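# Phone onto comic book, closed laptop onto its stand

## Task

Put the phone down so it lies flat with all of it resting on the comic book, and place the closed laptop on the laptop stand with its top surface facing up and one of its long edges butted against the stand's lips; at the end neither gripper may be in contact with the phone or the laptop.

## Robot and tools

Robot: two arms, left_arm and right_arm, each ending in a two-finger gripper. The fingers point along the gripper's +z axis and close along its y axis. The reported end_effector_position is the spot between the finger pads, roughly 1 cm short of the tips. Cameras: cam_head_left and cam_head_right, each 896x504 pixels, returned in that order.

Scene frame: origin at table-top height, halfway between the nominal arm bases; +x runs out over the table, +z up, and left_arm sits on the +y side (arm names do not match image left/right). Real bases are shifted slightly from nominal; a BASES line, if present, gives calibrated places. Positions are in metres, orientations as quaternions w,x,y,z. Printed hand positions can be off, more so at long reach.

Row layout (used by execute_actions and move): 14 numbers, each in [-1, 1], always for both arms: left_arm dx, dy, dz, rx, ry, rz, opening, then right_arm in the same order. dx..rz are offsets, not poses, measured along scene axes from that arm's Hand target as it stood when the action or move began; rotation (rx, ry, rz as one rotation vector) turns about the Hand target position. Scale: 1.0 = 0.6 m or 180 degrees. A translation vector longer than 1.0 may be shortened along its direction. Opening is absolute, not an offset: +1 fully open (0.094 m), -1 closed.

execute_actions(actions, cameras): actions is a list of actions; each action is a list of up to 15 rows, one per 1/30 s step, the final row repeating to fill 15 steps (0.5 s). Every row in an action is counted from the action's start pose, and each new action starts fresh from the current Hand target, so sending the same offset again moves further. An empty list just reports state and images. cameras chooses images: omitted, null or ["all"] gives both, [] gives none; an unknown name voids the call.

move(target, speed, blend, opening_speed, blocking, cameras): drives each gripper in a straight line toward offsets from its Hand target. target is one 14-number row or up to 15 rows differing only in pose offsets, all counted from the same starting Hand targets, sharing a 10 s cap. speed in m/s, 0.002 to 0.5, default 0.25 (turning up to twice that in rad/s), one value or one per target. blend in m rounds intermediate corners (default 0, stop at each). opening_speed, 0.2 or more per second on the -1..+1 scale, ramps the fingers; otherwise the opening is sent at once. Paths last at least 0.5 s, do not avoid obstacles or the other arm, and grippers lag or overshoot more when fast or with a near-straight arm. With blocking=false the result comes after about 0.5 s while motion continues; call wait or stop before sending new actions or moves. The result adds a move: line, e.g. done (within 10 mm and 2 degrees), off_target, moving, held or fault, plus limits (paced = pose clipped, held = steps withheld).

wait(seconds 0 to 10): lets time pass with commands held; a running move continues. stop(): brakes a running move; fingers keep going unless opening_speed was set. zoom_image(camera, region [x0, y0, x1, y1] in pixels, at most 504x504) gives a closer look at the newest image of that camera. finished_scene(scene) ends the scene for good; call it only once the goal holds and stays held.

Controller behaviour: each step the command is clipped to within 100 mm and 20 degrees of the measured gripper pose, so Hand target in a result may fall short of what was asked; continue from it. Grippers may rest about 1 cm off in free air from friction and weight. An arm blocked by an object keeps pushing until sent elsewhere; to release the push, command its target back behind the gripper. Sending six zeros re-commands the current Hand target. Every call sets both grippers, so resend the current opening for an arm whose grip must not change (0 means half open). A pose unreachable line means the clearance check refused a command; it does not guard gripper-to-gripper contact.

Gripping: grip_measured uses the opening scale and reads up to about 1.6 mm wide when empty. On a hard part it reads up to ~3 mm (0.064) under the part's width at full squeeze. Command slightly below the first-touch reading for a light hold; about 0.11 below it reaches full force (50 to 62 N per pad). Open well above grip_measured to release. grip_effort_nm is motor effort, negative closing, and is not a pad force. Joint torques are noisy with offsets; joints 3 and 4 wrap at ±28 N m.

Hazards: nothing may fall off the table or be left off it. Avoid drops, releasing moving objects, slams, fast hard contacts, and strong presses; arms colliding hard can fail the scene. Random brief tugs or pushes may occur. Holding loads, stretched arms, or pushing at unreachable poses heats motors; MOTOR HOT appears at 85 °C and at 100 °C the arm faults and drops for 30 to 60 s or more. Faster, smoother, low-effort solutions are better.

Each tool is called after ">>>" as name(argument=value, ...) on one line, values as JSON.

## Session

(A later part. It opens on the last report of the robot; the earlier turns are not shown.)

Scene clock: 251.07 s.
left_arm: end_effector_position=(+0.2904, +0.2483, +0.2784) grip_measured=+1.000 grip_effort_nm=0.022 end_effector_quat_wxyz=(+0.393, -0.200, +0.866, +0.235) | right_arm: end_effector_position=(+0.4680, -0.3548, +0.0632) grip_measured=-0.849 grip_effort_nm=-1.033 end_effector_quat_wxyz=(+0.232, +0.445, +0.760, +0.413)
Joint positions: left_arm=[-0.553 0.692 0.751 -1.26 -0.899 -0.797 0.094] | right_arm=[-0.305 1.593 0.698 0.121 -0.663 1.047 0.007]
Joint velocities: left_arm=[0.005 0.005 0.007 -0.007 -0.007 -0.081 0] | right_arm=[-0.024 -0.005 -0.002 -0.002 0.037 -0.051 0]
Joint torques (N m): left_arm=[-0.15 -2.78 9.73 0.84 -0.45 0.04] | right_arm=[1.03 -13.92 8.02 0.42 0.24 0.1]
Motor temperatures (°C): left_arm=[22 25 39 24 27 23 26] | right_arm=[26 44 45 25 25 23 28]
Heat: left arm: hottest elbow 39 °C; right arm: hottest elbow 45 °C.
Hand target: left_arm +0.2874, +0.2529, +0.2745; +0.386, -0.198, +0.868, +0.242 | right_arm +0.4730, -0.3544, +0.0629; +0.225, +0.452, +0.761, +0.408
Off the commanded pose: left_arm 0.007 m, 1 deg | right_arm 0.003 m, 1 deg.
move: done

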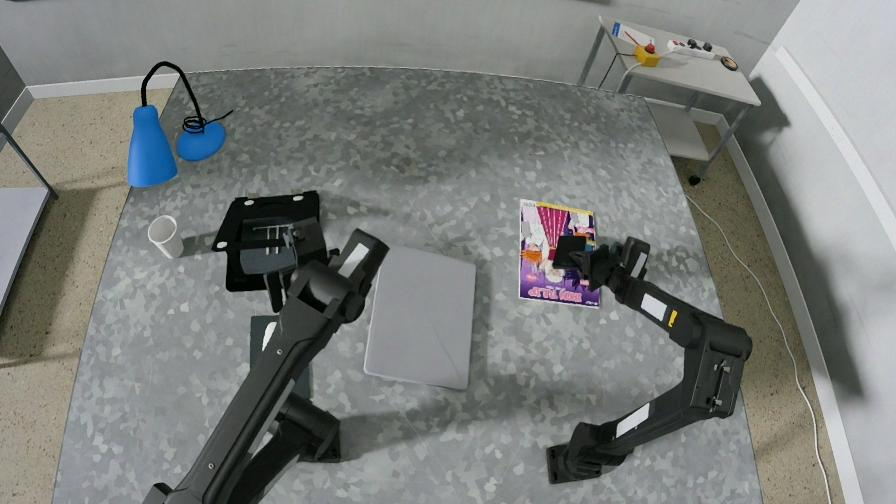

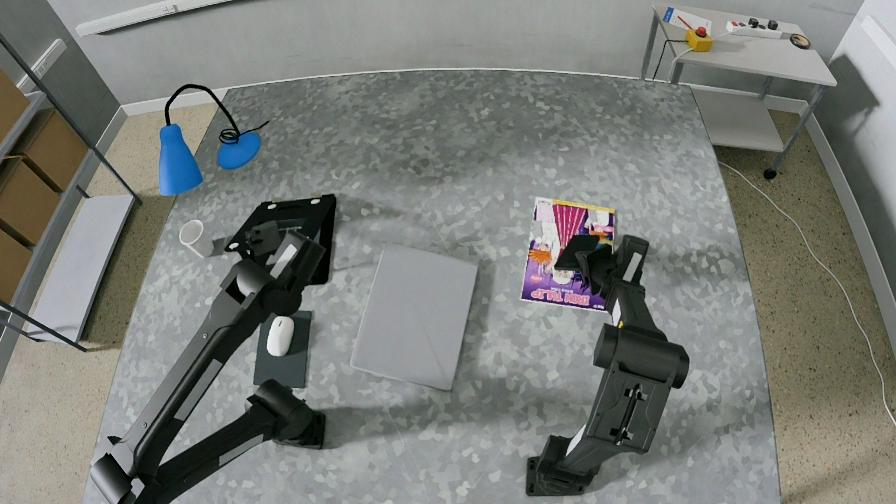

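>>> move(target=[[0,0,0,0,0,0,1,0.01,0.01,-0.03,0.03,-0.053,0,-0.95]], speed=0.05)

>>> zoom_image(camera="cam_head_left", region=[520, 210, 620, 300])

>>> zoom_image(camera="cam_head_right", region=[520, 210, 620, 300])

Scene clock: 264.07 s.
left_arm: end_effector_position=(+0.2904, +0.2483, +0.2784) grip_measured=+1.000 grip_effort_nm=0.017 end_effector_quat_wxyz=(+0.393, -0.200, +0.866, +0.235) | right_arm: end_effector_position=(+0.4807, -0.3481, +0.0543) grip_measured=-0.849 grip_effort_nm=-1.043 end_effector_quat_wxyz=(+0.272, +0.421, +0.722, +0.476)
Joint positions: left_arm=[-0.553 0.692 0.751 -1.26 -0.899 -0.797 0.094] | right_arm=[-0.305 1.709 0.649 0.491 -0.739 1.174 0.007]
Joint velocities: left_arm=[-0.005 -0.005 0.012 -0.012 0.022 0.037 0] | right_arm=[-0.005 -0.005 -0.002 -0.012 -0.051 -0.066 -0.001]
Joint torques (N m): left_arm=[-1.32 -2.43 9.85 0.53 -0.46 0.05] | right_arm=[0.32 -13.16 4.89 2.15 -0.34 0.17]
Motor temperatures (°C): left_arm=[22 25 39 24 27 23 26] | right_arm=[26 44 44 25 25 23 28]
Heat: left arm: hottest elbow 39 °C; right arm: hottest shoulder 44 °C.
Hand target: left_arm +0.2874, +0.2529, +0.2745; +0.386, -0.198, +0.868, +0.242 | right_arm +0.4781, -0.3482, +0.0449; +0.267, +0.426, +0.720, +0.478
Off the commanded pose: left_arm 0.007 m, 1 deg | right_arm 0.010 m, 1 deg.
move: done

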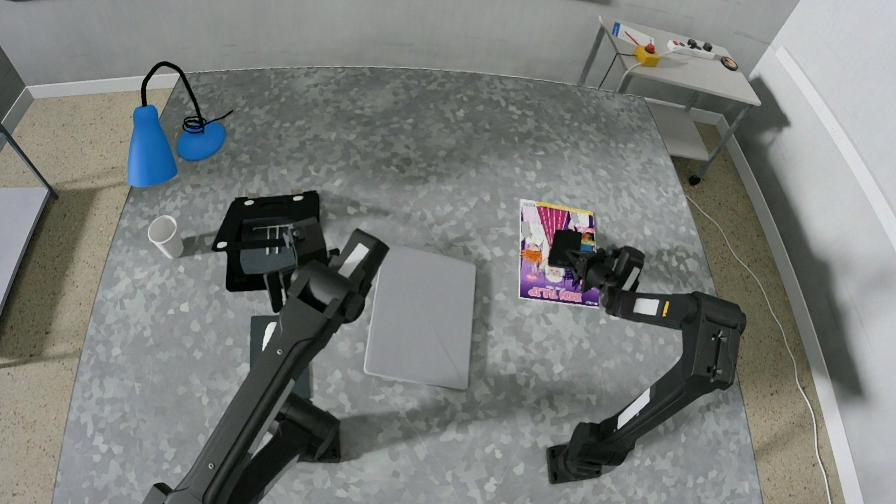

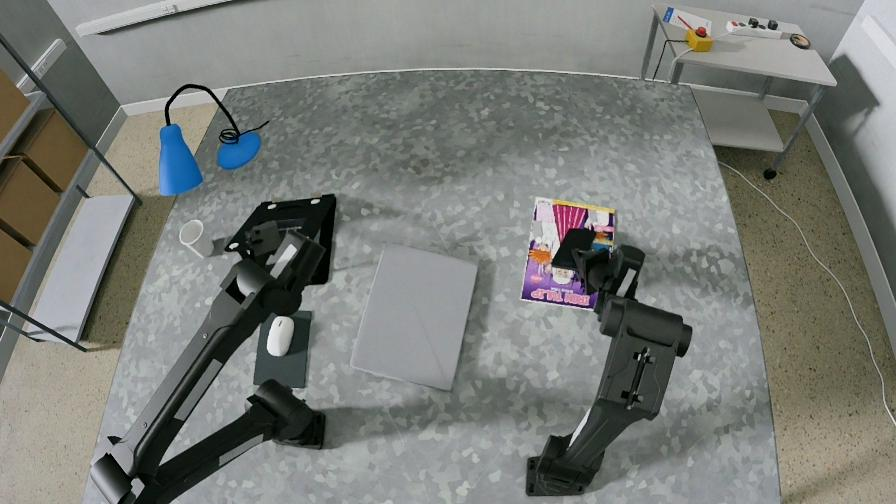

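Scaled by 5.040.

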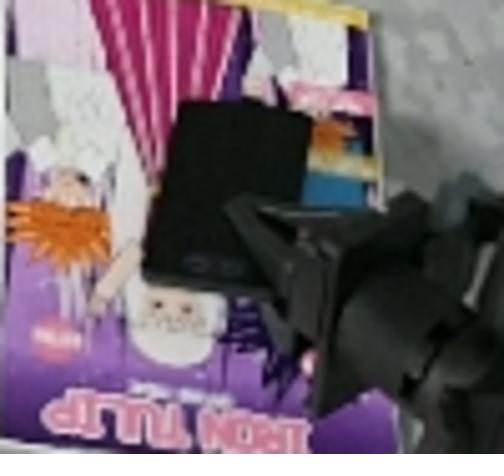

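Scaled by 5.040.

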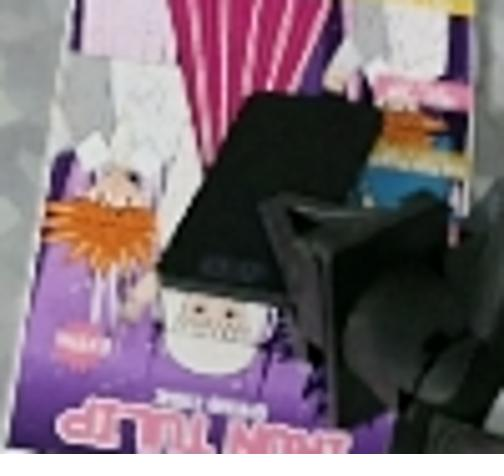

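>>> move(target=[[0,0,0,0,0,0,1,-0.005,0.0,-0.035,0,0,0,-0.95]], speed=0.04, cameras=[])

>>> wait(seconds=0.1)

>>> zoom_image(camera="cam_head_left", region=[520, 210, 620, 300])

Scene clock: 267.17 s.
left_arm: end_effector_position=(+0.2904, +0.2483, +0.2784) grip_measured=+1.000 grip_effort_nm=0.027 end_effector_quat_wxyz=(+0.393, -0.200, +0.866, +0.235) | right_arm: end_effector_position=(+0.4837, -0.3481, +0.0479) grip_measured=-0.849 grip_effort_nm=-1.043 end_effector_quat_wxyz=(+0.286, +0.408, +0.720, +0.483)
Joint positions: left_arm=[-0.553 0.692 0.751 -1.26 -0.899 -0.797 0.094] | right_arm=[-0.305 1.752 0.643 0.58 -0.746 1.174 0.007]
Joint velocities: left_arm=[-0.015 0.005 0.007 0.002 -0.051 0.037 0] | right_arm=[-0.015 -0.005 -0.002 0.002 0.007 -0.037 -0.001]
Joint torques (N m): left_arm=[0.26 -2.78 10.06 0.66 -0.42 0.11] | right_arm=[0.26 -11.99 3.95 1.47 -0.12 0.14]
Motor temperatures (°C): left_arm=[22 25 39 24 27 23 26] | right_arm=[26 44 44 25 25 23 28]
Heat: left arm: hottest elbow 39 °C; right arm: hottest shoulder 44 °C.
Hand target: left_arm +0.2874, +0.2529, +0.2745; +0.386, -0.198, +0.868, +0.242 | right_arm +0.4748, -0.3481, +0.0240; +0.267, +0.426, +0.720, +0.478
Off the commanded pose: left_arm 0.007 m, 1 deg | right_arm 0.025 m, 3 deg.
move: off_target (right_arm)
No camera images: "cameras" was empty.

Scene clock: 267.27 s.
left_arm: end_effector_position=(+0.2904, +0.2483, +0.2784) grip_measured=+1.000 grip_effort_nm=0.022 end_effector_quat_wxyz=(+0.393, -0.200, +0.866, +0.235) | right_arm: end_effector_position=(+0.4837, -0.3481, +0.0480) grip_measured=-0.849 grip_effort_nm=-1.033 end_effector_quat_wxyz=(+0.286, +0.408, +0.720, +0.483)
Joint positions: left_arm=[-0.553 0.692 0.751 -1.26 -0.899 -0.797 0.094] | right_arm=[-0.305 1.752 0.643 0.581 -0.746 1.174 0.007]
Joint velocities: left_arm=[-0.024 -0.005 -0.007 0.002 -0.007 -0.051 0] | right_arm=[-0.015 0.005 -0.007 0.012 -0.022 0.007 0]
Joint torques (N m): left_arm=[-0.91 -3.37 9.83 0.43 -0.41 0.06] | right_arm=[0.21 -11.93 3.95 1.68 -0.13 0.15]
Motor temperatures (°C): left_arm=[22 25 39 24 27 23 26] | right_arm=[26 44 44 25 25 23 28]
Heat: left arm: hottest elbow 39 °C; right arm: hottest shoulder 44 °C.
Hand target: left_arm +0.2874, +0.2529, +0.2745; +0.386, -0.198, +0.868, +0.242 | right_arm +0.4748, -0.3481, +0.0241; +0.267, +0.426, +0.720, +0.478
Tool commands: left_gripper/opening=+1.0 right_gripper/opening=-0.95
Off the commanded pose: left_arm 0.007 m, 1 deg | right_arm 0.026 m, 3 deg.
wait: 0.10 s; no rest

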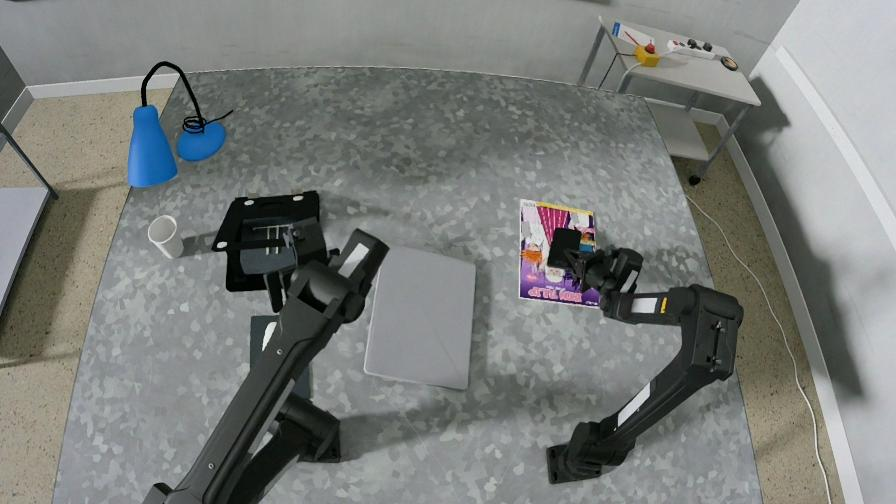

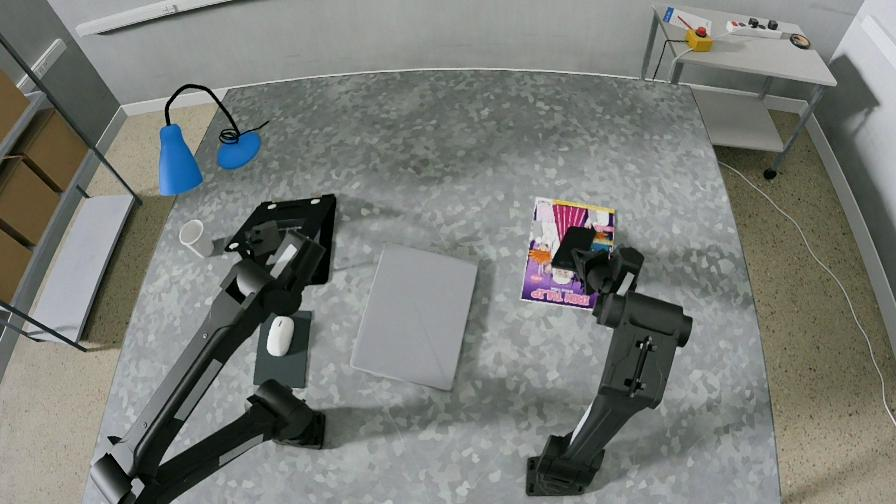

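Scaled by 5.040.

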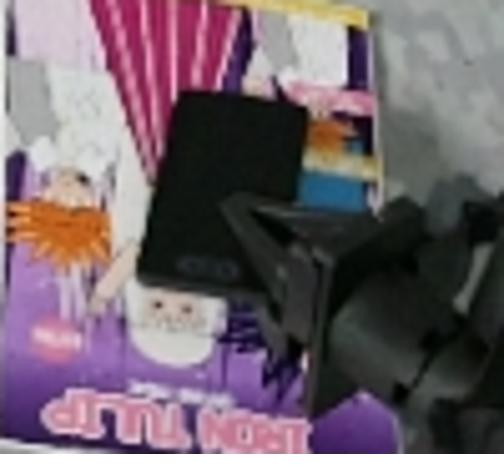

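>>> zoom_image(camera="cam_head_right", region=[520, 210, 620, 300])

>>> zoom_image(camera="cam_head_right", region=[515, 190, 625, 315])

>>> zoom_image(camera="cam_head_left", region=[510, 190, 620, 315])

Scaled by 5.040.

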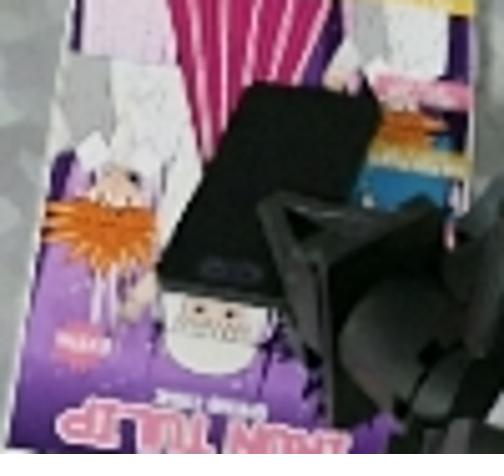

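Scaled by 4.032.

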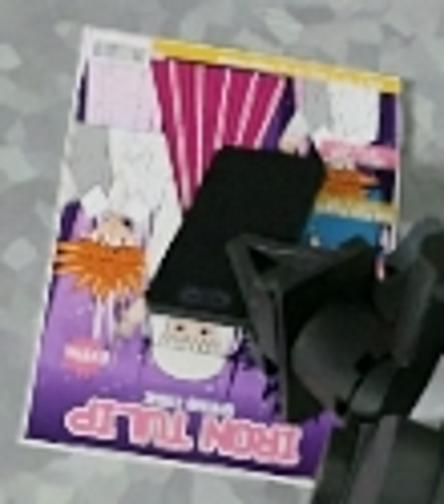

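Scaled by 4.032.

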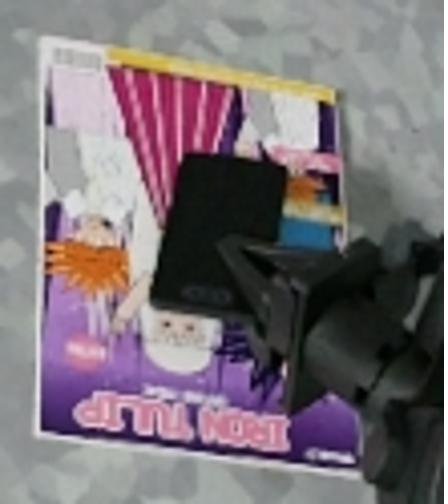

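>>> move(target=[[0,0,0,0,0,0,1,0.005,0.0,-0.03,0,0,0,-0.95]], speed=0.04, cameras=[])

>>> wait(seconds=0.1)

>>> zoom_image(camera="cam_head_right", region=[515, 190, 625, 315])

>>> zoom_image(camera="cam_head_left", region=[510, 190, 620, 315])

Scene clock: 280.90 s.
left_arm: end_effector_position=(+0.2904, +0.2483, +0.2784) grip_measured=+1.000 grip_effort_nm=0.022 end_effector_quat_wxyz=(+0.393, -0.200, +0.866, +0.235) | right_arm: end_effector_position=(+0.4871, -0.3485, +0.0418) grip_measured=-0.849 grip_effort_nm=-1.038 end_effector_quat_wxyz=(+0.299, +0.396, +0.719, +0.487)
Joint positions: left_arm=[-0.553 0.692 0.751 -1.26 -0.899 -0.797 0.094] | right_arm=[-0.305 1.792 0.643 0.655 -0.751 1.171 0.007]
Joint velocities: left_arm=[0.015 0.005 0.012 0.007 -0.022 0.051 0] | right_arm=[-0.005 -0.015 0.002 -0.002 0.007 0.022 0]
Joint torques (N m): left_arm=[-0.09 -2.14 9.76 0.44 -0.43 0.1] | right_arm=[0.32 -10.87 4 1.02 0.12 0.19]
Motor temperatures (°C): left_arm=[22 25 39 24 27 23 26] | right_arm=[26 43 42 25 25 23 28]
Heat: left arm: hottest elbow 39 °C; right arm: hottest shoulder 43 °C.
Hand target: left_arm +0.2874, +0.2529, +0.2745; +0.386, -0.198, +0.868, +0.242 | right_arm +0.4774, -0.3480, +0.0059; +0.267, +0.426, +0.720, +0.478
Off the commanded pose: left_arm 0.007 m, 1 deg | right_arm 0.037 m, 5 deg.
move: off_target (right_arm)
No camera images: "cameras" was empty.

Scene clock: 281.00 s.
left_arm: end_effector_position=(+0.2904, +0.2483, +0.2784) grip_measured=+1.000 grip_effort_nm=0.027 end_effector_quat_wxyz=(+0.393, -0.200, +0.866, +0.235) | right_arm: end_effector_position=(+0.4871, -0.3485, +0.0418) grip_measured=-0.849 grip_effort_nm=-1.038 end_effector_quat_wxyz=(+0.300, +0.396, +0.719, +0.487)
Joint positions: left_arm=[-0.553 0.692 0.751 -1.26 -0.899 -0.797 0.094] | right_arm=[-0.305 1.792 0.643 0.655 -0.751 1.171 0.007]
Joint velocities: left_arm=[0.005 -0.005 -0.007 -0.012 -0.095 -0.081 0] | right_arm=[-0.015 0.005 -0.017 -0.002 -0.037 -0.022 0]
Joint torques (N m): left_arm=[-0.67 -2.78 10.02 0.57 -0.41 0.09] | right_arm=[0.32 -10.87 4 1.11 0.11 0.18]
Motor temperatures (°C): left_arm=[22 25 39 24 27 23 26] | right_arm=[26 43 42 25 25 23 28]
Heat: left arm: hottest elbow 39 °C; right arm: hottest shoulder 43 °C.
Hand target: left_arm +0.2874, +0.2529, +0.2745; +0.386, -0.198, +0.868, +0.242 | right_arm +0.4775, -0.3480, +0.0060; +0.267, +0.426, +0.720, +0.478
Tool commands: left_gripper/opening=+1.0 right_gripper/opening=-0.95
Off the commanded pose: left_arm 0.007 m, 1 deg | right_arm 0.037 m, 5 deg.
wait: 0.10 s; no rest

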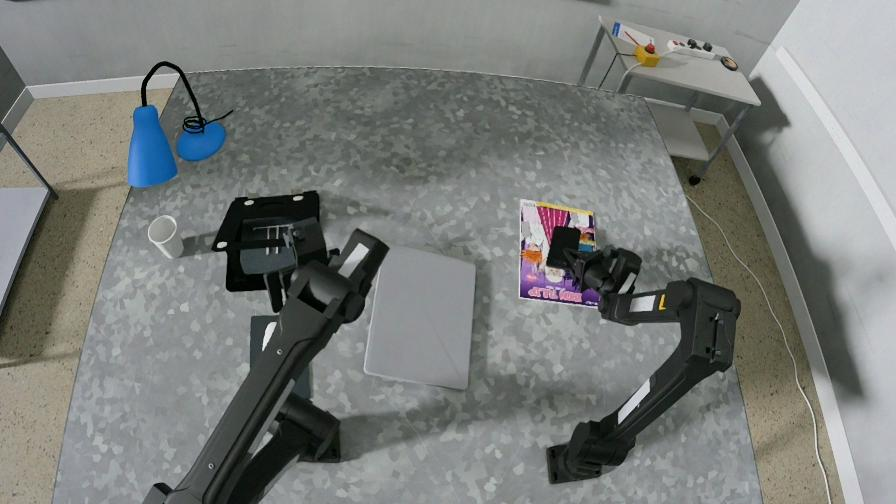

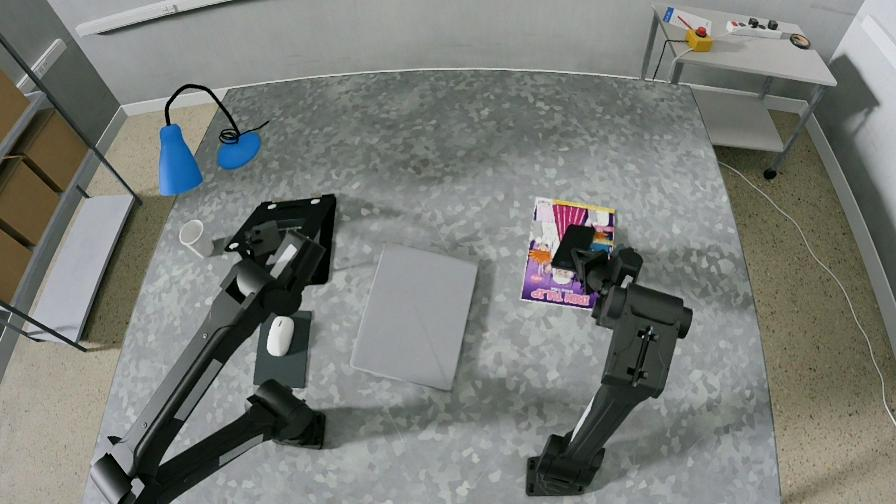

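Scaled by 4.032.

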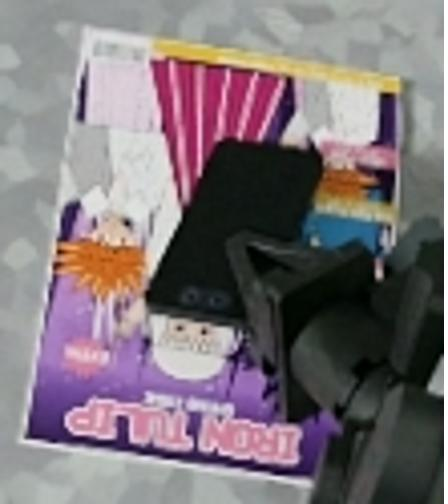

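Scaled by 4.032.

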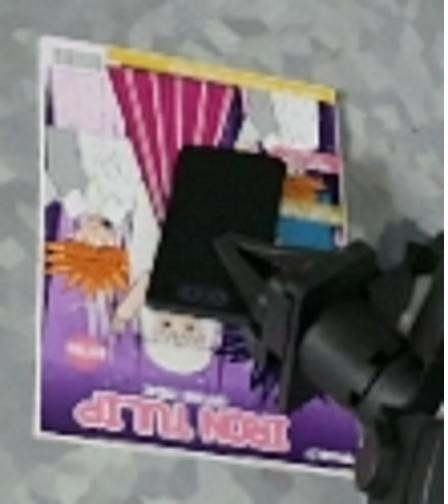

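>>> move(target=[[0,0,0,0,0,0,1,0.01,0,0.035,0.02,-0.035,0,-0.95]], speed=0.03, cameras=[])

>>> wait(seconds=0.1)

>>> zoom_image(camera="cam_head_right", region=[515, 190, 625, 315])

>>> zoom_image(camera="cam_head_left", region=[510, 190, 620, 315])

Scene clock: 290.03 s.
left_arm: end_effector_position=(+0.2904, +0.2483, +0.2784) grip_measured=+1.000 grip_effort_nm=0.022 end_effector_quat_wxyz=(+0.393, -0.200, +0.866, +0.235) | right_arm: end_effector_position=(+0.4896, -0.3453, +0.0409) grip_measured=-0.849 grip_effort_nm=-1.038 end_effector_quat_wxyz=(+0.303, +0.395, +0.693, +0.522)
Joint positions: left_arm=[-0.553 0.692 0.751 -1.26 -0.899 -0.797 0.094] | right_arm=[-0.307 1.856 0.635 0.826 -0.789 1.276 0.007]
Joint velocities: left_arm=[0.005 -0.005 0.007 0.012 -0.037 0.051 0] | right_arm=[0.005 -0.005 -0.012 0.007 -0.051 0.037 0.001]
Joint torques (N m): left_arm=[-0.73 -2.73 10.04 0.51 -0.43 0.08] | right_arm=[-0.21 -13.63 3.45 2.17 -0.31 0.15]
Motor temperatures (°C): left_arm=[22 25 39 24 27 23 26] | right_arm=[26 43 41 25 25 23 28]
Heat: left arm: hottest elbow 39 °C; right arm: hottest shoulder 43 °C.
Hand target: left_arm +0.2874, +0.2529, +0.2745; +0.386, -0.198, +0.868, +0.242 | right_arm +0.4833, -0.3481, +0.0269; +0.293, +0.407, +0.690, +0.522
Off the commanded pose: left_arm 0.007 m, 1 deg | right_arm 0.015 m, 2 deg.
move: off_target (right_arm)
No camera images: "cameras" was empty.

Scene clock: 290.13 s.
left_arm: end_effector_position=(+0.2904, +0.2483, +0.2784) grip_measured=+1.000 grip_effort_nm=0.022 end_effector_quat_wxyz=(+0.393, -0.200, +0.866, +0.235) | right_arm: end_effector_position=(+0.4895, -0.3453, +0.0407) grip_measured=-0.849 grip_effort_nm=-1.033 end_effector_quat_wxyz=(+0.302, +0.395, +0.693, +0.522)
Joint positions: left_arm=[-0.553 0.692 0.751 -1.26 -0.899 -0.797 0.094] | right_arm=[-0.307 1.856 0.635 0.826 -0.789 1.277 0.007]
Joint velocities: left_arm=[-0.005 0.015 -0.002 -0.007 -0.051 0.037 0] | right_arm=[0.015 -0.015 -0.002 -0.012 0.007 0.022 0]
Joint torques (N m): left_arm=[-0.5 -3.14 9.7 0.76 -0.44 0.1] | right_arm=[-0.26 -13.57 3.45 2.11 -0.31 0.17]
Motor temperatures (°C): left_arm=[22 25 39 24 27 23 26] | right_arm=[26 43 41 25 25 23 28]
Heat: left arm: hottest elbow 39 °C; right arm: hottest shoulder 43 °C.
Hand target: left_arm +0.2874, +0.2529, +0.2745; +0.386, -0.198, +0.868, +0.242 | right_arm +0.4832, -0.3481, +0.0267; +0.293, +0.407, +0.690, +0.522
Tool commands: left_gripper/opening=+1.0 right_gripper/opening=-0.95
Off the commanded pose: left_arm 0.007 m, 1 deg | right_arm 0.015 m, 2 deg.
wait: 0.10 s; no rest

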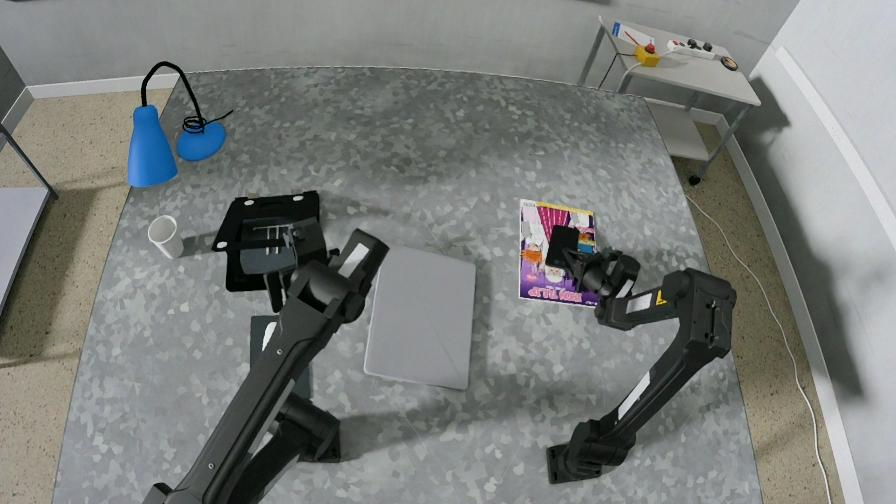

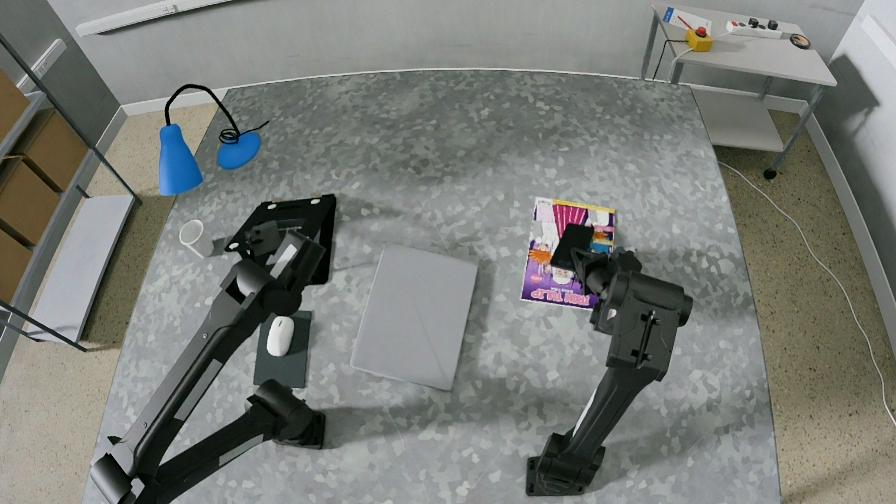

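Scaled by 4.032.

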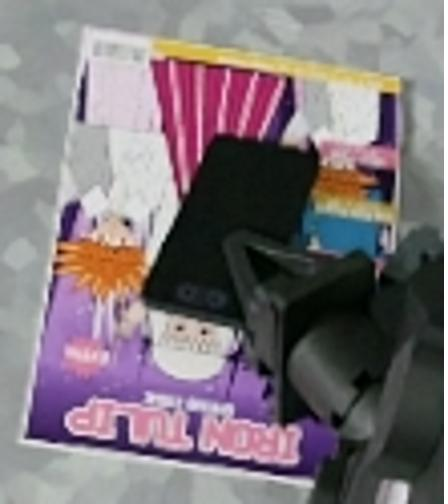

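Scaled by 4.032.

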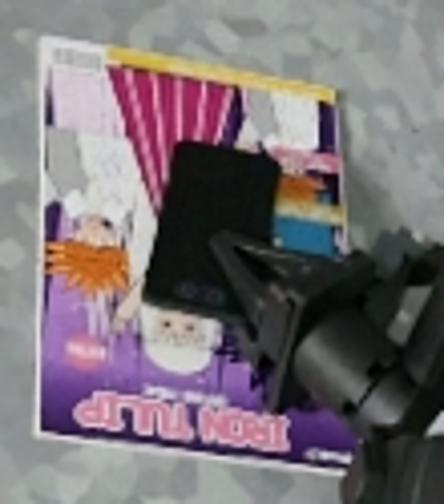

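>>> move(target=[[0,0,0,0,0,0,1,0.0,0,-0.03,0.0,0,0,-0.95]], speed=0.03, cameras=[])

>>> wait(seconds=0.1, cameras=["cam_head_left","cam_head_right"])

>>> zoom_image(camera="cam_head_right", region=[515, 190, 625, 315])

>>> zoom_image(camera="cam_head_left", region=[510, 190, 620, 315])

Scene clock: 294.77 s.
left_arm: end_effector_position=(+0.2904, +0.2483, +0.2784) grip_measured=+1.000 grip_effort_nm=0.027 end_effector_quat_wxyz=(+0.393, -0.200, +0.866, +0.235) | right_arm: end_effector_position=(+0.4910, -0.3451, +0.0377) grip_measured=-0.849 grip_effort_nm=-1.038 end_effector_quat_wxyz=(+0.313, +0.385, +0.689, +0.528)
Joint positions: left_arm=[-0.553 0.692 0.751 -1.26 -0.899 -0.797 0.094] | right_arm=[-0.307 1.888 0.635 0.894 -0.794 1.284 0.007]
Joint velocities: left_arm=[-0.005 -0.005 0.002 0.027 -0.007 0.022 0] | right_arm=[-0.005 -0.005 -0.002 -0.007 0.007 0.007 0]
Joint torques (N m): left_arm=[-0.79 -2.73 9.85 0.34 -0.42 0.04] | right_arm=[-0.15 -11.58 3.36 1.7 -0.11 0.11]
Motor temperatures (°C): left_arm=[22 25 39 24 27 23 26] | right_arm=[26 43 41 25 25 23 28]
Heat: left arm: hottest elbow 39 °C; right arm: hottest shoulder 43 °C.
Hand target: left_arm +0.2874, +0.2529, +0.2745; +0.386, -0.198, +0.868, +0.242 | right_arm +0.4829, -0.3480, +0.0087; +0.293, +0.407, +0.690, +0.522
Off the commanded pose: left_arm 0.007 m, 1 deg | right_arm 0.030 m, 3 deg.
move: off_target (right_arm)
No camera images: "cameras" was empty.

Scene clock: 294.87 s.
left_arm: end_effector_position=(+0.2904, +0.2483, +0.2784) grip_measured=+1.000 grip_effort_nm=0.022 end_effector_quat_wxyz=(+0.393, -0.200, +0.866, +0.235) | right_arm: end_effector_position=(+0.4910, -0.3451, +0.0378) grip_measured=-0.849 grip_effort_nm=-1.038 end_effector_quat_wxyz=(+0.313, +0.385, +0.689, +0.528)
Joint positions: left_arm=[-0.553 0.692 0.751 -1.26 -0.899 -0.797 0.094] | right_arm=[-0.307 1.888 0.635 0.894 -0.794 1.284 0.007]
Joint velocities: left_arm=[0.005 0.005 0.002 0.007 -0.081 0.007 0] | right_arm=[-0.005 0.024 -0.017 -0.022 -0.007 -0.007 0]
Joint torques (N m): left_arm=[-0.32 -2.73 9.94 0.69 -0.44 0.07] | right_arm=[-0.03 -11.58 3.34 1.76 -0.11 0.11]
Motor temperatures (°C): left_arm=[22 25 39 24 27 23 26] | right_arm=[26 43 41 25 25 23 28]
Heat: left arm: hottest elbow 39 °C; right arm: hottest shoulder 43 °C.
Hand target: left_arm +0.2874, +0.2529, +0.2745; +0.386, -0.198, +0.868, +0.242 | right_arm +0.4830, -0.3480, +0.0088; +0.293, +0.407, +0.690, +0.522
Tool commands: left_gripper/opening=+1.0 right_gripper/opening=-0.95
Off the commanded pose: left_arm 0.007 m, 1 deg | right_arm 0.030 m, 4 deg.
wait: 0.10 s; no rest

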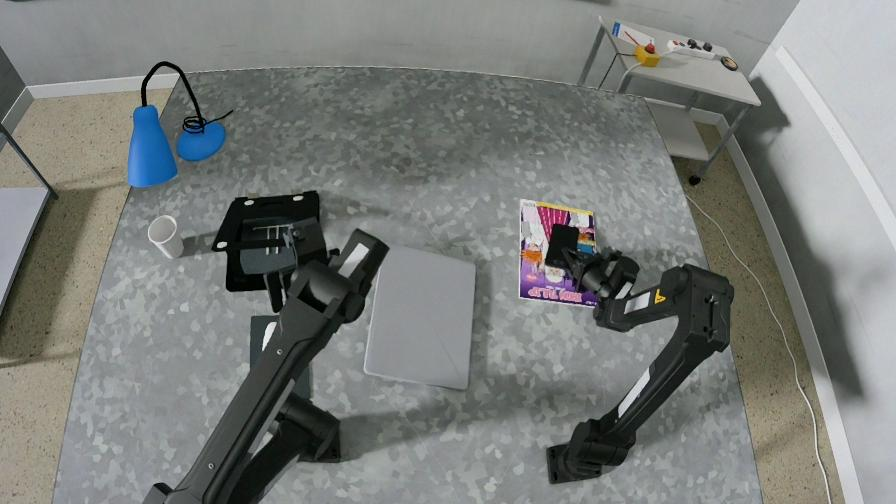

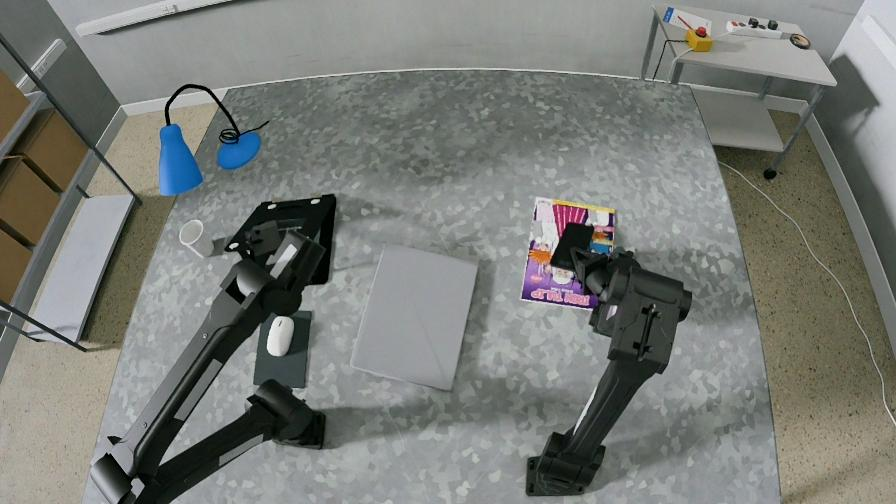

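Scaled by 4.032.

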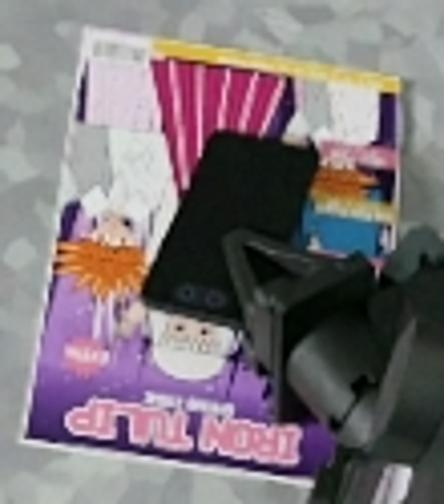

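Scaled by 4.032.

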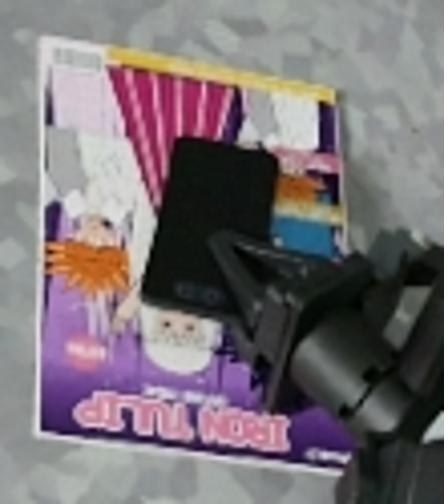

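>>> move(target=[[0,0,0,0,0,0,1,0.005,0,0.02,0.0,0,0,-0.95]], speed=0.03, cameras=[])

>>> move(target=[[0,0,0,0,0,0,1,0,0,0,0.0,0,0,-0.72]], speed=0.03, opening_speed=0.2)

>>> zoom_image(camera="cam_head_right", region=[515, 190, 625, 315])

>>> zoom_image(camera="cam_head_left", region=[510, 190, 620, 315])

Scene clock: 300.23 s.
left_arm: end_effector_position=(+0.2904, +0.2483, +0.2784) grip_measured=+1.000 grip_effort_nm=0.027 end_effector_quat_wxyz=(+0.393, -0.200, +0.866, +0.235) | right_arm: end_effector_position=(+0.4907, -0.3450, +0.0369) grip_measured=-0.849 grip_effort_nm=-1.033 end_effector_quat_wxyz=(+0.311, +0.387, +0.689, +0.528)
Joint positions: left_arm=[-0.553 0.692 0.751 -1.26 -0.899 -0.797 0.094] | right_arm=[-0.307 1.888 0.635 0.889 -0.794 1.284 0.007]
Joint velocities: left_arm=[-0.005 -0.005 0.007 -0.007 -0.022 -0.051 0] | right_arm=[-0.015 -0.005 -0.002 -0.007 0.037 0.007 0]
Joint torques (N m): left_arm=[0.03 -3.02 10.02 0.75 -0.38 0.08] | right_arm=[0.03 -14.1 3.81 0.55 -0.05 0.14]
Motor temperatures (°C): left_arm=[22 25 39 24 27 23 26] | right_arm=[26 43 41 25 25 23 28]
Heat: left arm: hottest elbow 39 °C; right arm: hottest shoulder 43 °C.
Hand target: left_arm +0.2874, +0.2529, +0.2745; +0.386, -0.198, +0.868, +0.242 | right_arm +0.4861, -0.3481, +0.0207; +0.293, +0.407, +0.690, +0.522
Off the commanded pose: left_arm 0.007 m, 1 deg | right_arm 0.017 m, 3 deg.
move: off_target (right_arm)
No camera images: "cameras" was empty.

Scene clock: 301.67 s.
left_arm: end_effector_position=(+0.2904, +0.2483, +0.2784) grip_measured=+1.000 grip_effort_nm=0.027 end_effector_quat_wxyz=(+0.393, -0.200, +0.866, +0.235) | right_arm: end_effector_position=(+0.4907, -0.3450, +0.0369) grip_measured=-0.722 grip_effort_nm=0.056 end_effector_quat_wxyz=(+0.311, +0.387, +0.689, +0.528)
Joint positions: left_arm=[-0.553 0.692 0.751 -1.26 -0.899 -0.797 0.094] | right_arm=[-0.307 1.888 0.635 0.889 -0.794 1.284 0.013]
Joint velocities: left_arm=[-0.005 0.005 -0.007 -0.007 0.066 0.007 0] | right_arm=[-0.015 -0.005 -0.007 -0.002 0.037 0.007 0.001]
Joint torques (N m): left_arm=[-0.15 -2.84 9.98 0.49 -0.37 0.15] | right_arm=[0.03 -14.33 3.85 0.59 -0.05 0.13]
Motor temperatures (°C): left_arm=[22 25 39 24 27 23 26] | right_arm=[26 43 40 25 25 23 28]
Heat: left arm: hottest elbow 39 °C; right arm: hottest shoulder 43 °C.
Hand target: left_arm +0.2874, +0.2529, +0.2745; +0.386, -0.198, +0.868, +0.242 | right_arm +0.4861, -0.3481, +0.0206; +0.293, +0.407, +0.690, +0.522
Off the commanded pose: left_arm 0.007 m, 1 deg | right_arm 0.017 m, 3 deg.
move: off_target (right_arm)

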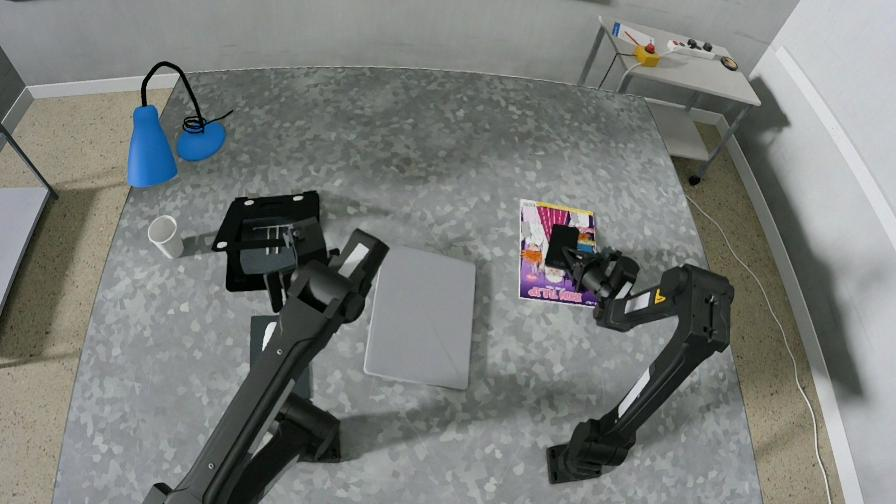

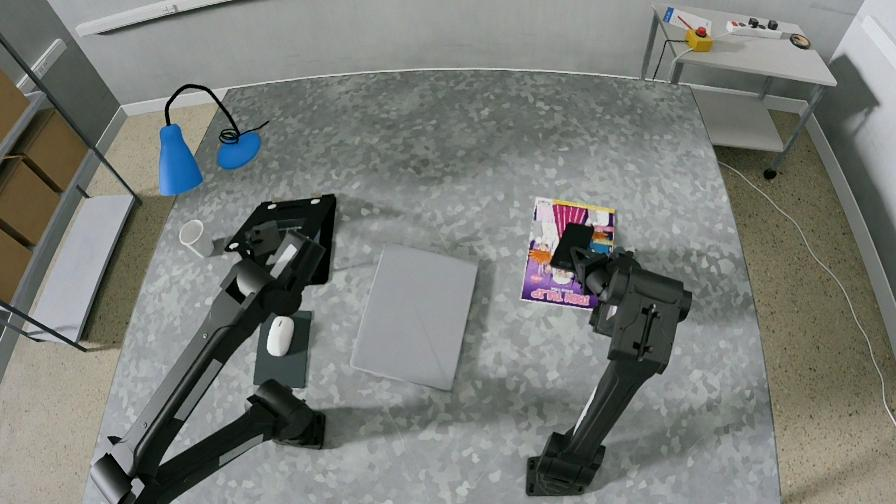

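Scaled by 4.032.

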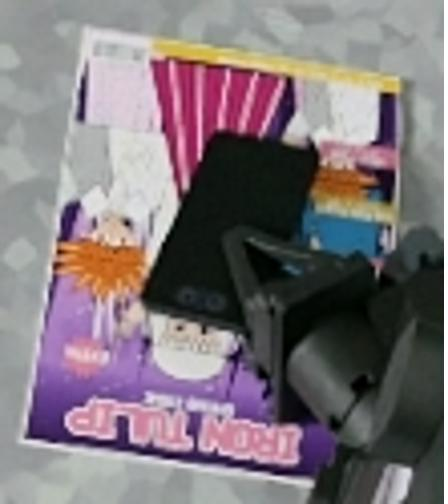

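Scaled by 4.032.

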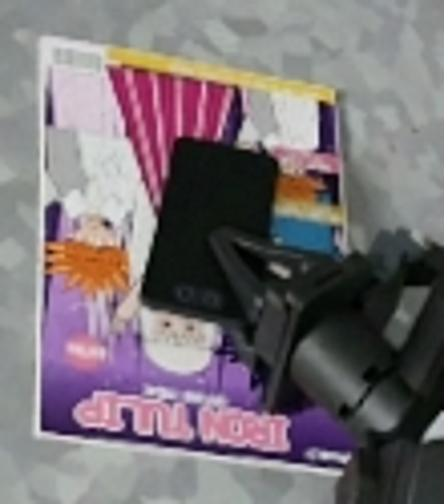

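>>> move(target=[[0,0,0,0,0,0,1,0,0,0,0.0,0,0,-0.4]], speed=0.03, opening_speed=0.2, cameras=["cam_head_left","cam_head_right"])

>>> zoom_image(camera="cam_head_right", region=[515, 190, 625, 315])

>>> zoom_image(camera="cam_head_left", region=[510, 190, 620, 315])

Scene clock: 305.93 s.
left_arm: end_effector_position=(+0.2904, +0.2483, +0.2784) grip_measured=+1.000 grip_effort_nm=0.017 end_effector_quat_wxyz=(+0.393, -0.200, +0.866, +0.235) | right_arm: end_effector_position=(+0.4907, -0.3450, +0.0370) grip_measured=-0.402 grip_effort_nm=0.056 end_effector_quat_wxyz=(+0.311, +0.387, +0.689, +0.528)
Joint positions: left_arm=[-0.553 0.692 0.751 -1.26 -0.899 -0.797 0.094] | right_arm=[-0.307 1.888 0.635 0.889 -0.794 1.284 0.028]
Joint velocities: left_arm=[0.005 -0.015 0.007 -0.037 -0.081 -0.022 0] | right_arm=[-0.005 -0.015 -0.002 -0.007 0.051 -0.022 0]
Joint torques (N m): left_arm=[-0.03 -2.61 9.7 0.51 -0.42 0.07] | right_arm=[-0.03 -14.33 3.84 0.61 -0.04 0.13]
Motor temperatures (°C): left_arm=[22 25 39 24 27 23 26] | right_arm=[26 43 40 25 25 23 28]
Heat: left arm: hottest elbow 39 °C; right arm: hottest shoulder 43 °C.
Hand target: left_arm +0.2874, +0.2529, +0.2745; +0.386, -0.198, +0.868, +0.242 | right_arm +0.4862, -0.3482, +0.0208; +0.293, +0.407, +0.690, +0.522
Off the commanded pose: left_arm 0.007 m, 1 deg | right_arm 0.017 m, 3 deg.
move: off_target (right_arm)

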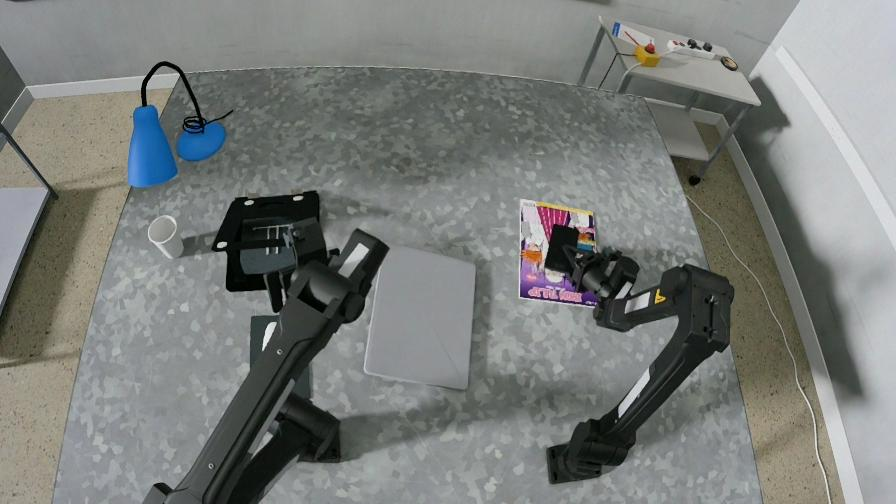

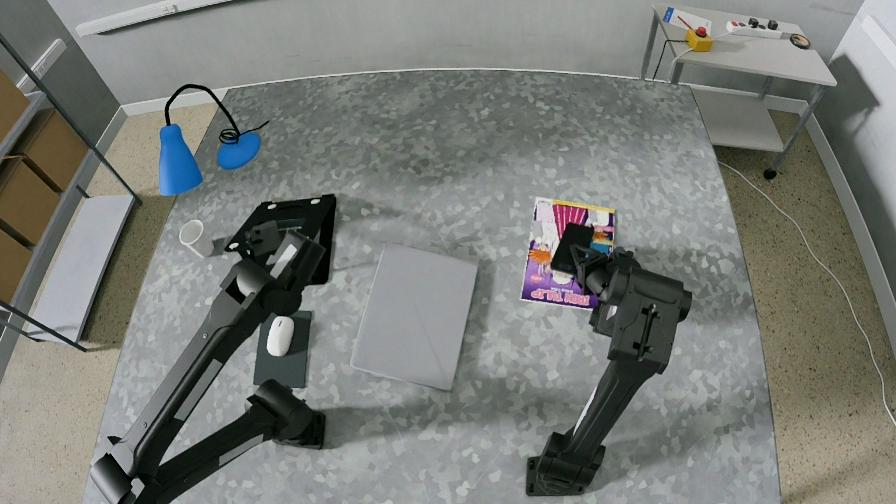

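Scaled by 4.032.

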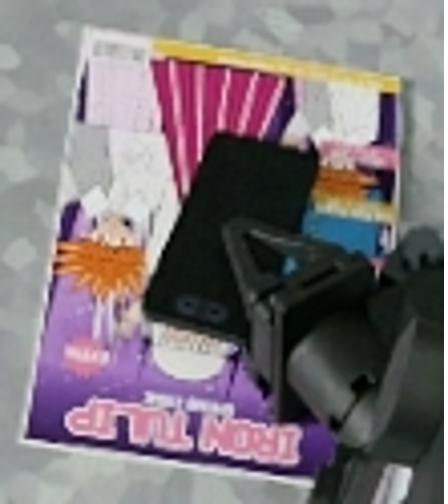

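Scaled by 4.032.

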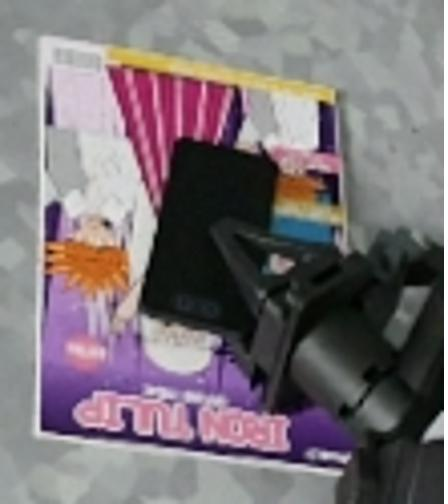

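>>> move(target=[[0,0,0,0,0,0,1,0,0,0,0.0,0,0,-0.05]], speed=0.03, opening_speed=0.25, cameras=["cam_head_left","cam_head_right"])

>>> zoom_image(camera="cam_head_right", region=[515, 190, 625, 315])

>>> zoom_image(camera="cam_head_left", region=[510, 190, 620, 315])

Scene clock: 310.63 s.
left_arm: end_effector_position=(+0.2904, +0.2483, +0.2784) grip_measured=+1.000 grip_effort_nm=0.027 end_effector_quat_wxyz=(+0.393, -0.200, +0.866, +0.235) | right_arm: end_effector_position=(+0.4907, -0.3450, +0.0370) grip_measured=-0.052 grip_effort_nm=0.061 end_effector_quat_wxyz=(+0.311, +0.387, +0.689, +0.528)
Joint positions: left_arm=[-0.553 0.692 0.751 -1.26 -0.899 -0.797 0.094] | right_arm=[-0.307 1.888 0.635 0.889 -0.794 1.284 0.045]
Joint velocities: left_arm=[-0.024 0.005 0.007 0.007 0.051 0.007 0] | right_arm=[-0.005 -0.015 0.012 0.002 0.022 -0.051 0.001]
Joint torques (N m): left_arm=[-0.5 -2.55 10.17 0.54 -0.41 0.05] | right_arm=[-0.09 -14.39 3.84 0.61 -0.04 0.13]
Motor temperatures (°C): left_arm=[22 25 39 24 27 23 26] | right_arm=[26 43 40 25 25 23 28]
Heat: left arm: hottest elbow 39 °C; right arm: hottest shoulder 43 °C.
Hand target: left_arm +0.2874, +0.2529, +0.2745; +0.386, -0.198, +0.868, +0.242 | right_arm +0.4862, -0.3482, +0.0208; +0.293, +0.407, +0.690, +0.522
Off the commanded pose: left_arm 0.007 m, 1 deg | right_arm 0.017 m, 3 deg.
move: off_target (right_arm)

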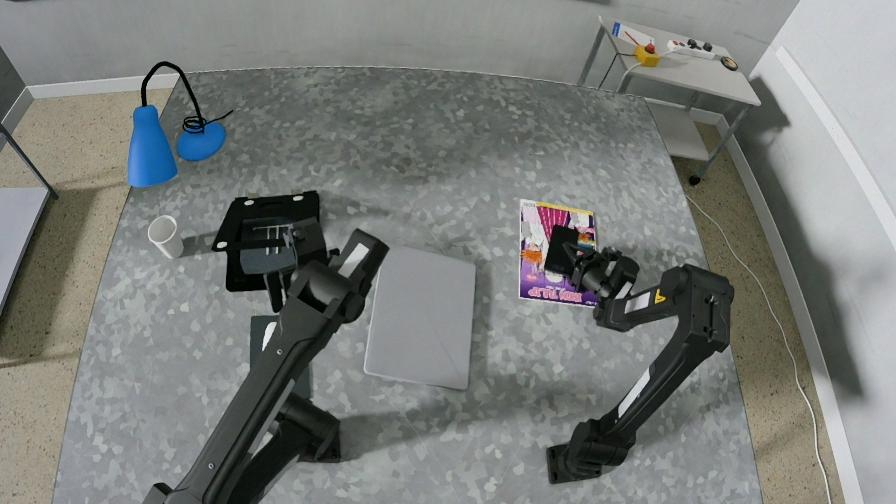

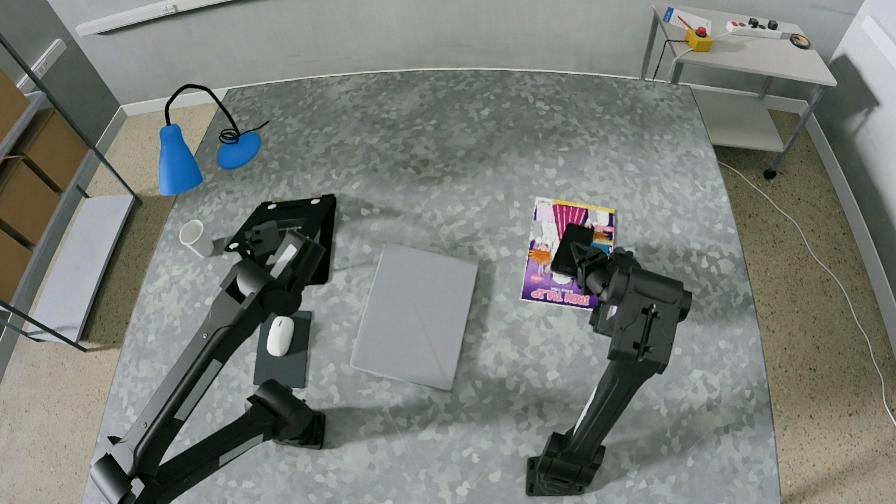

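Scaled by 4.032.

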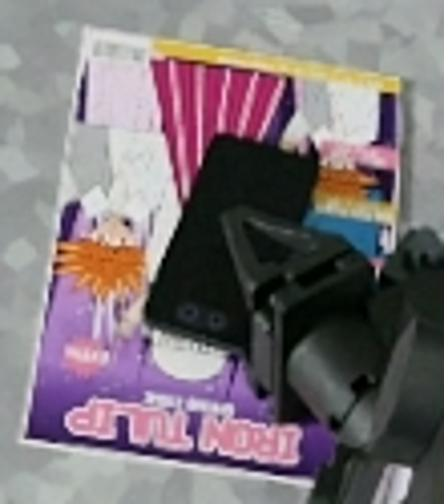

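Scaled by 4.032.

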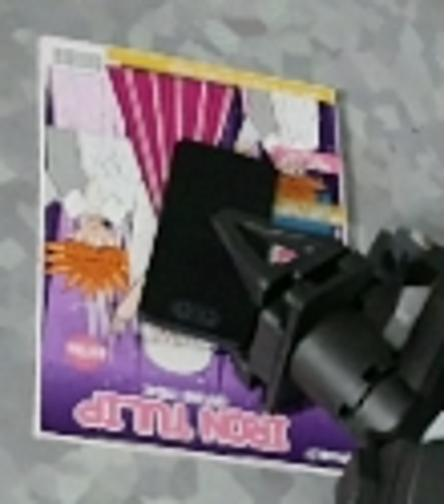

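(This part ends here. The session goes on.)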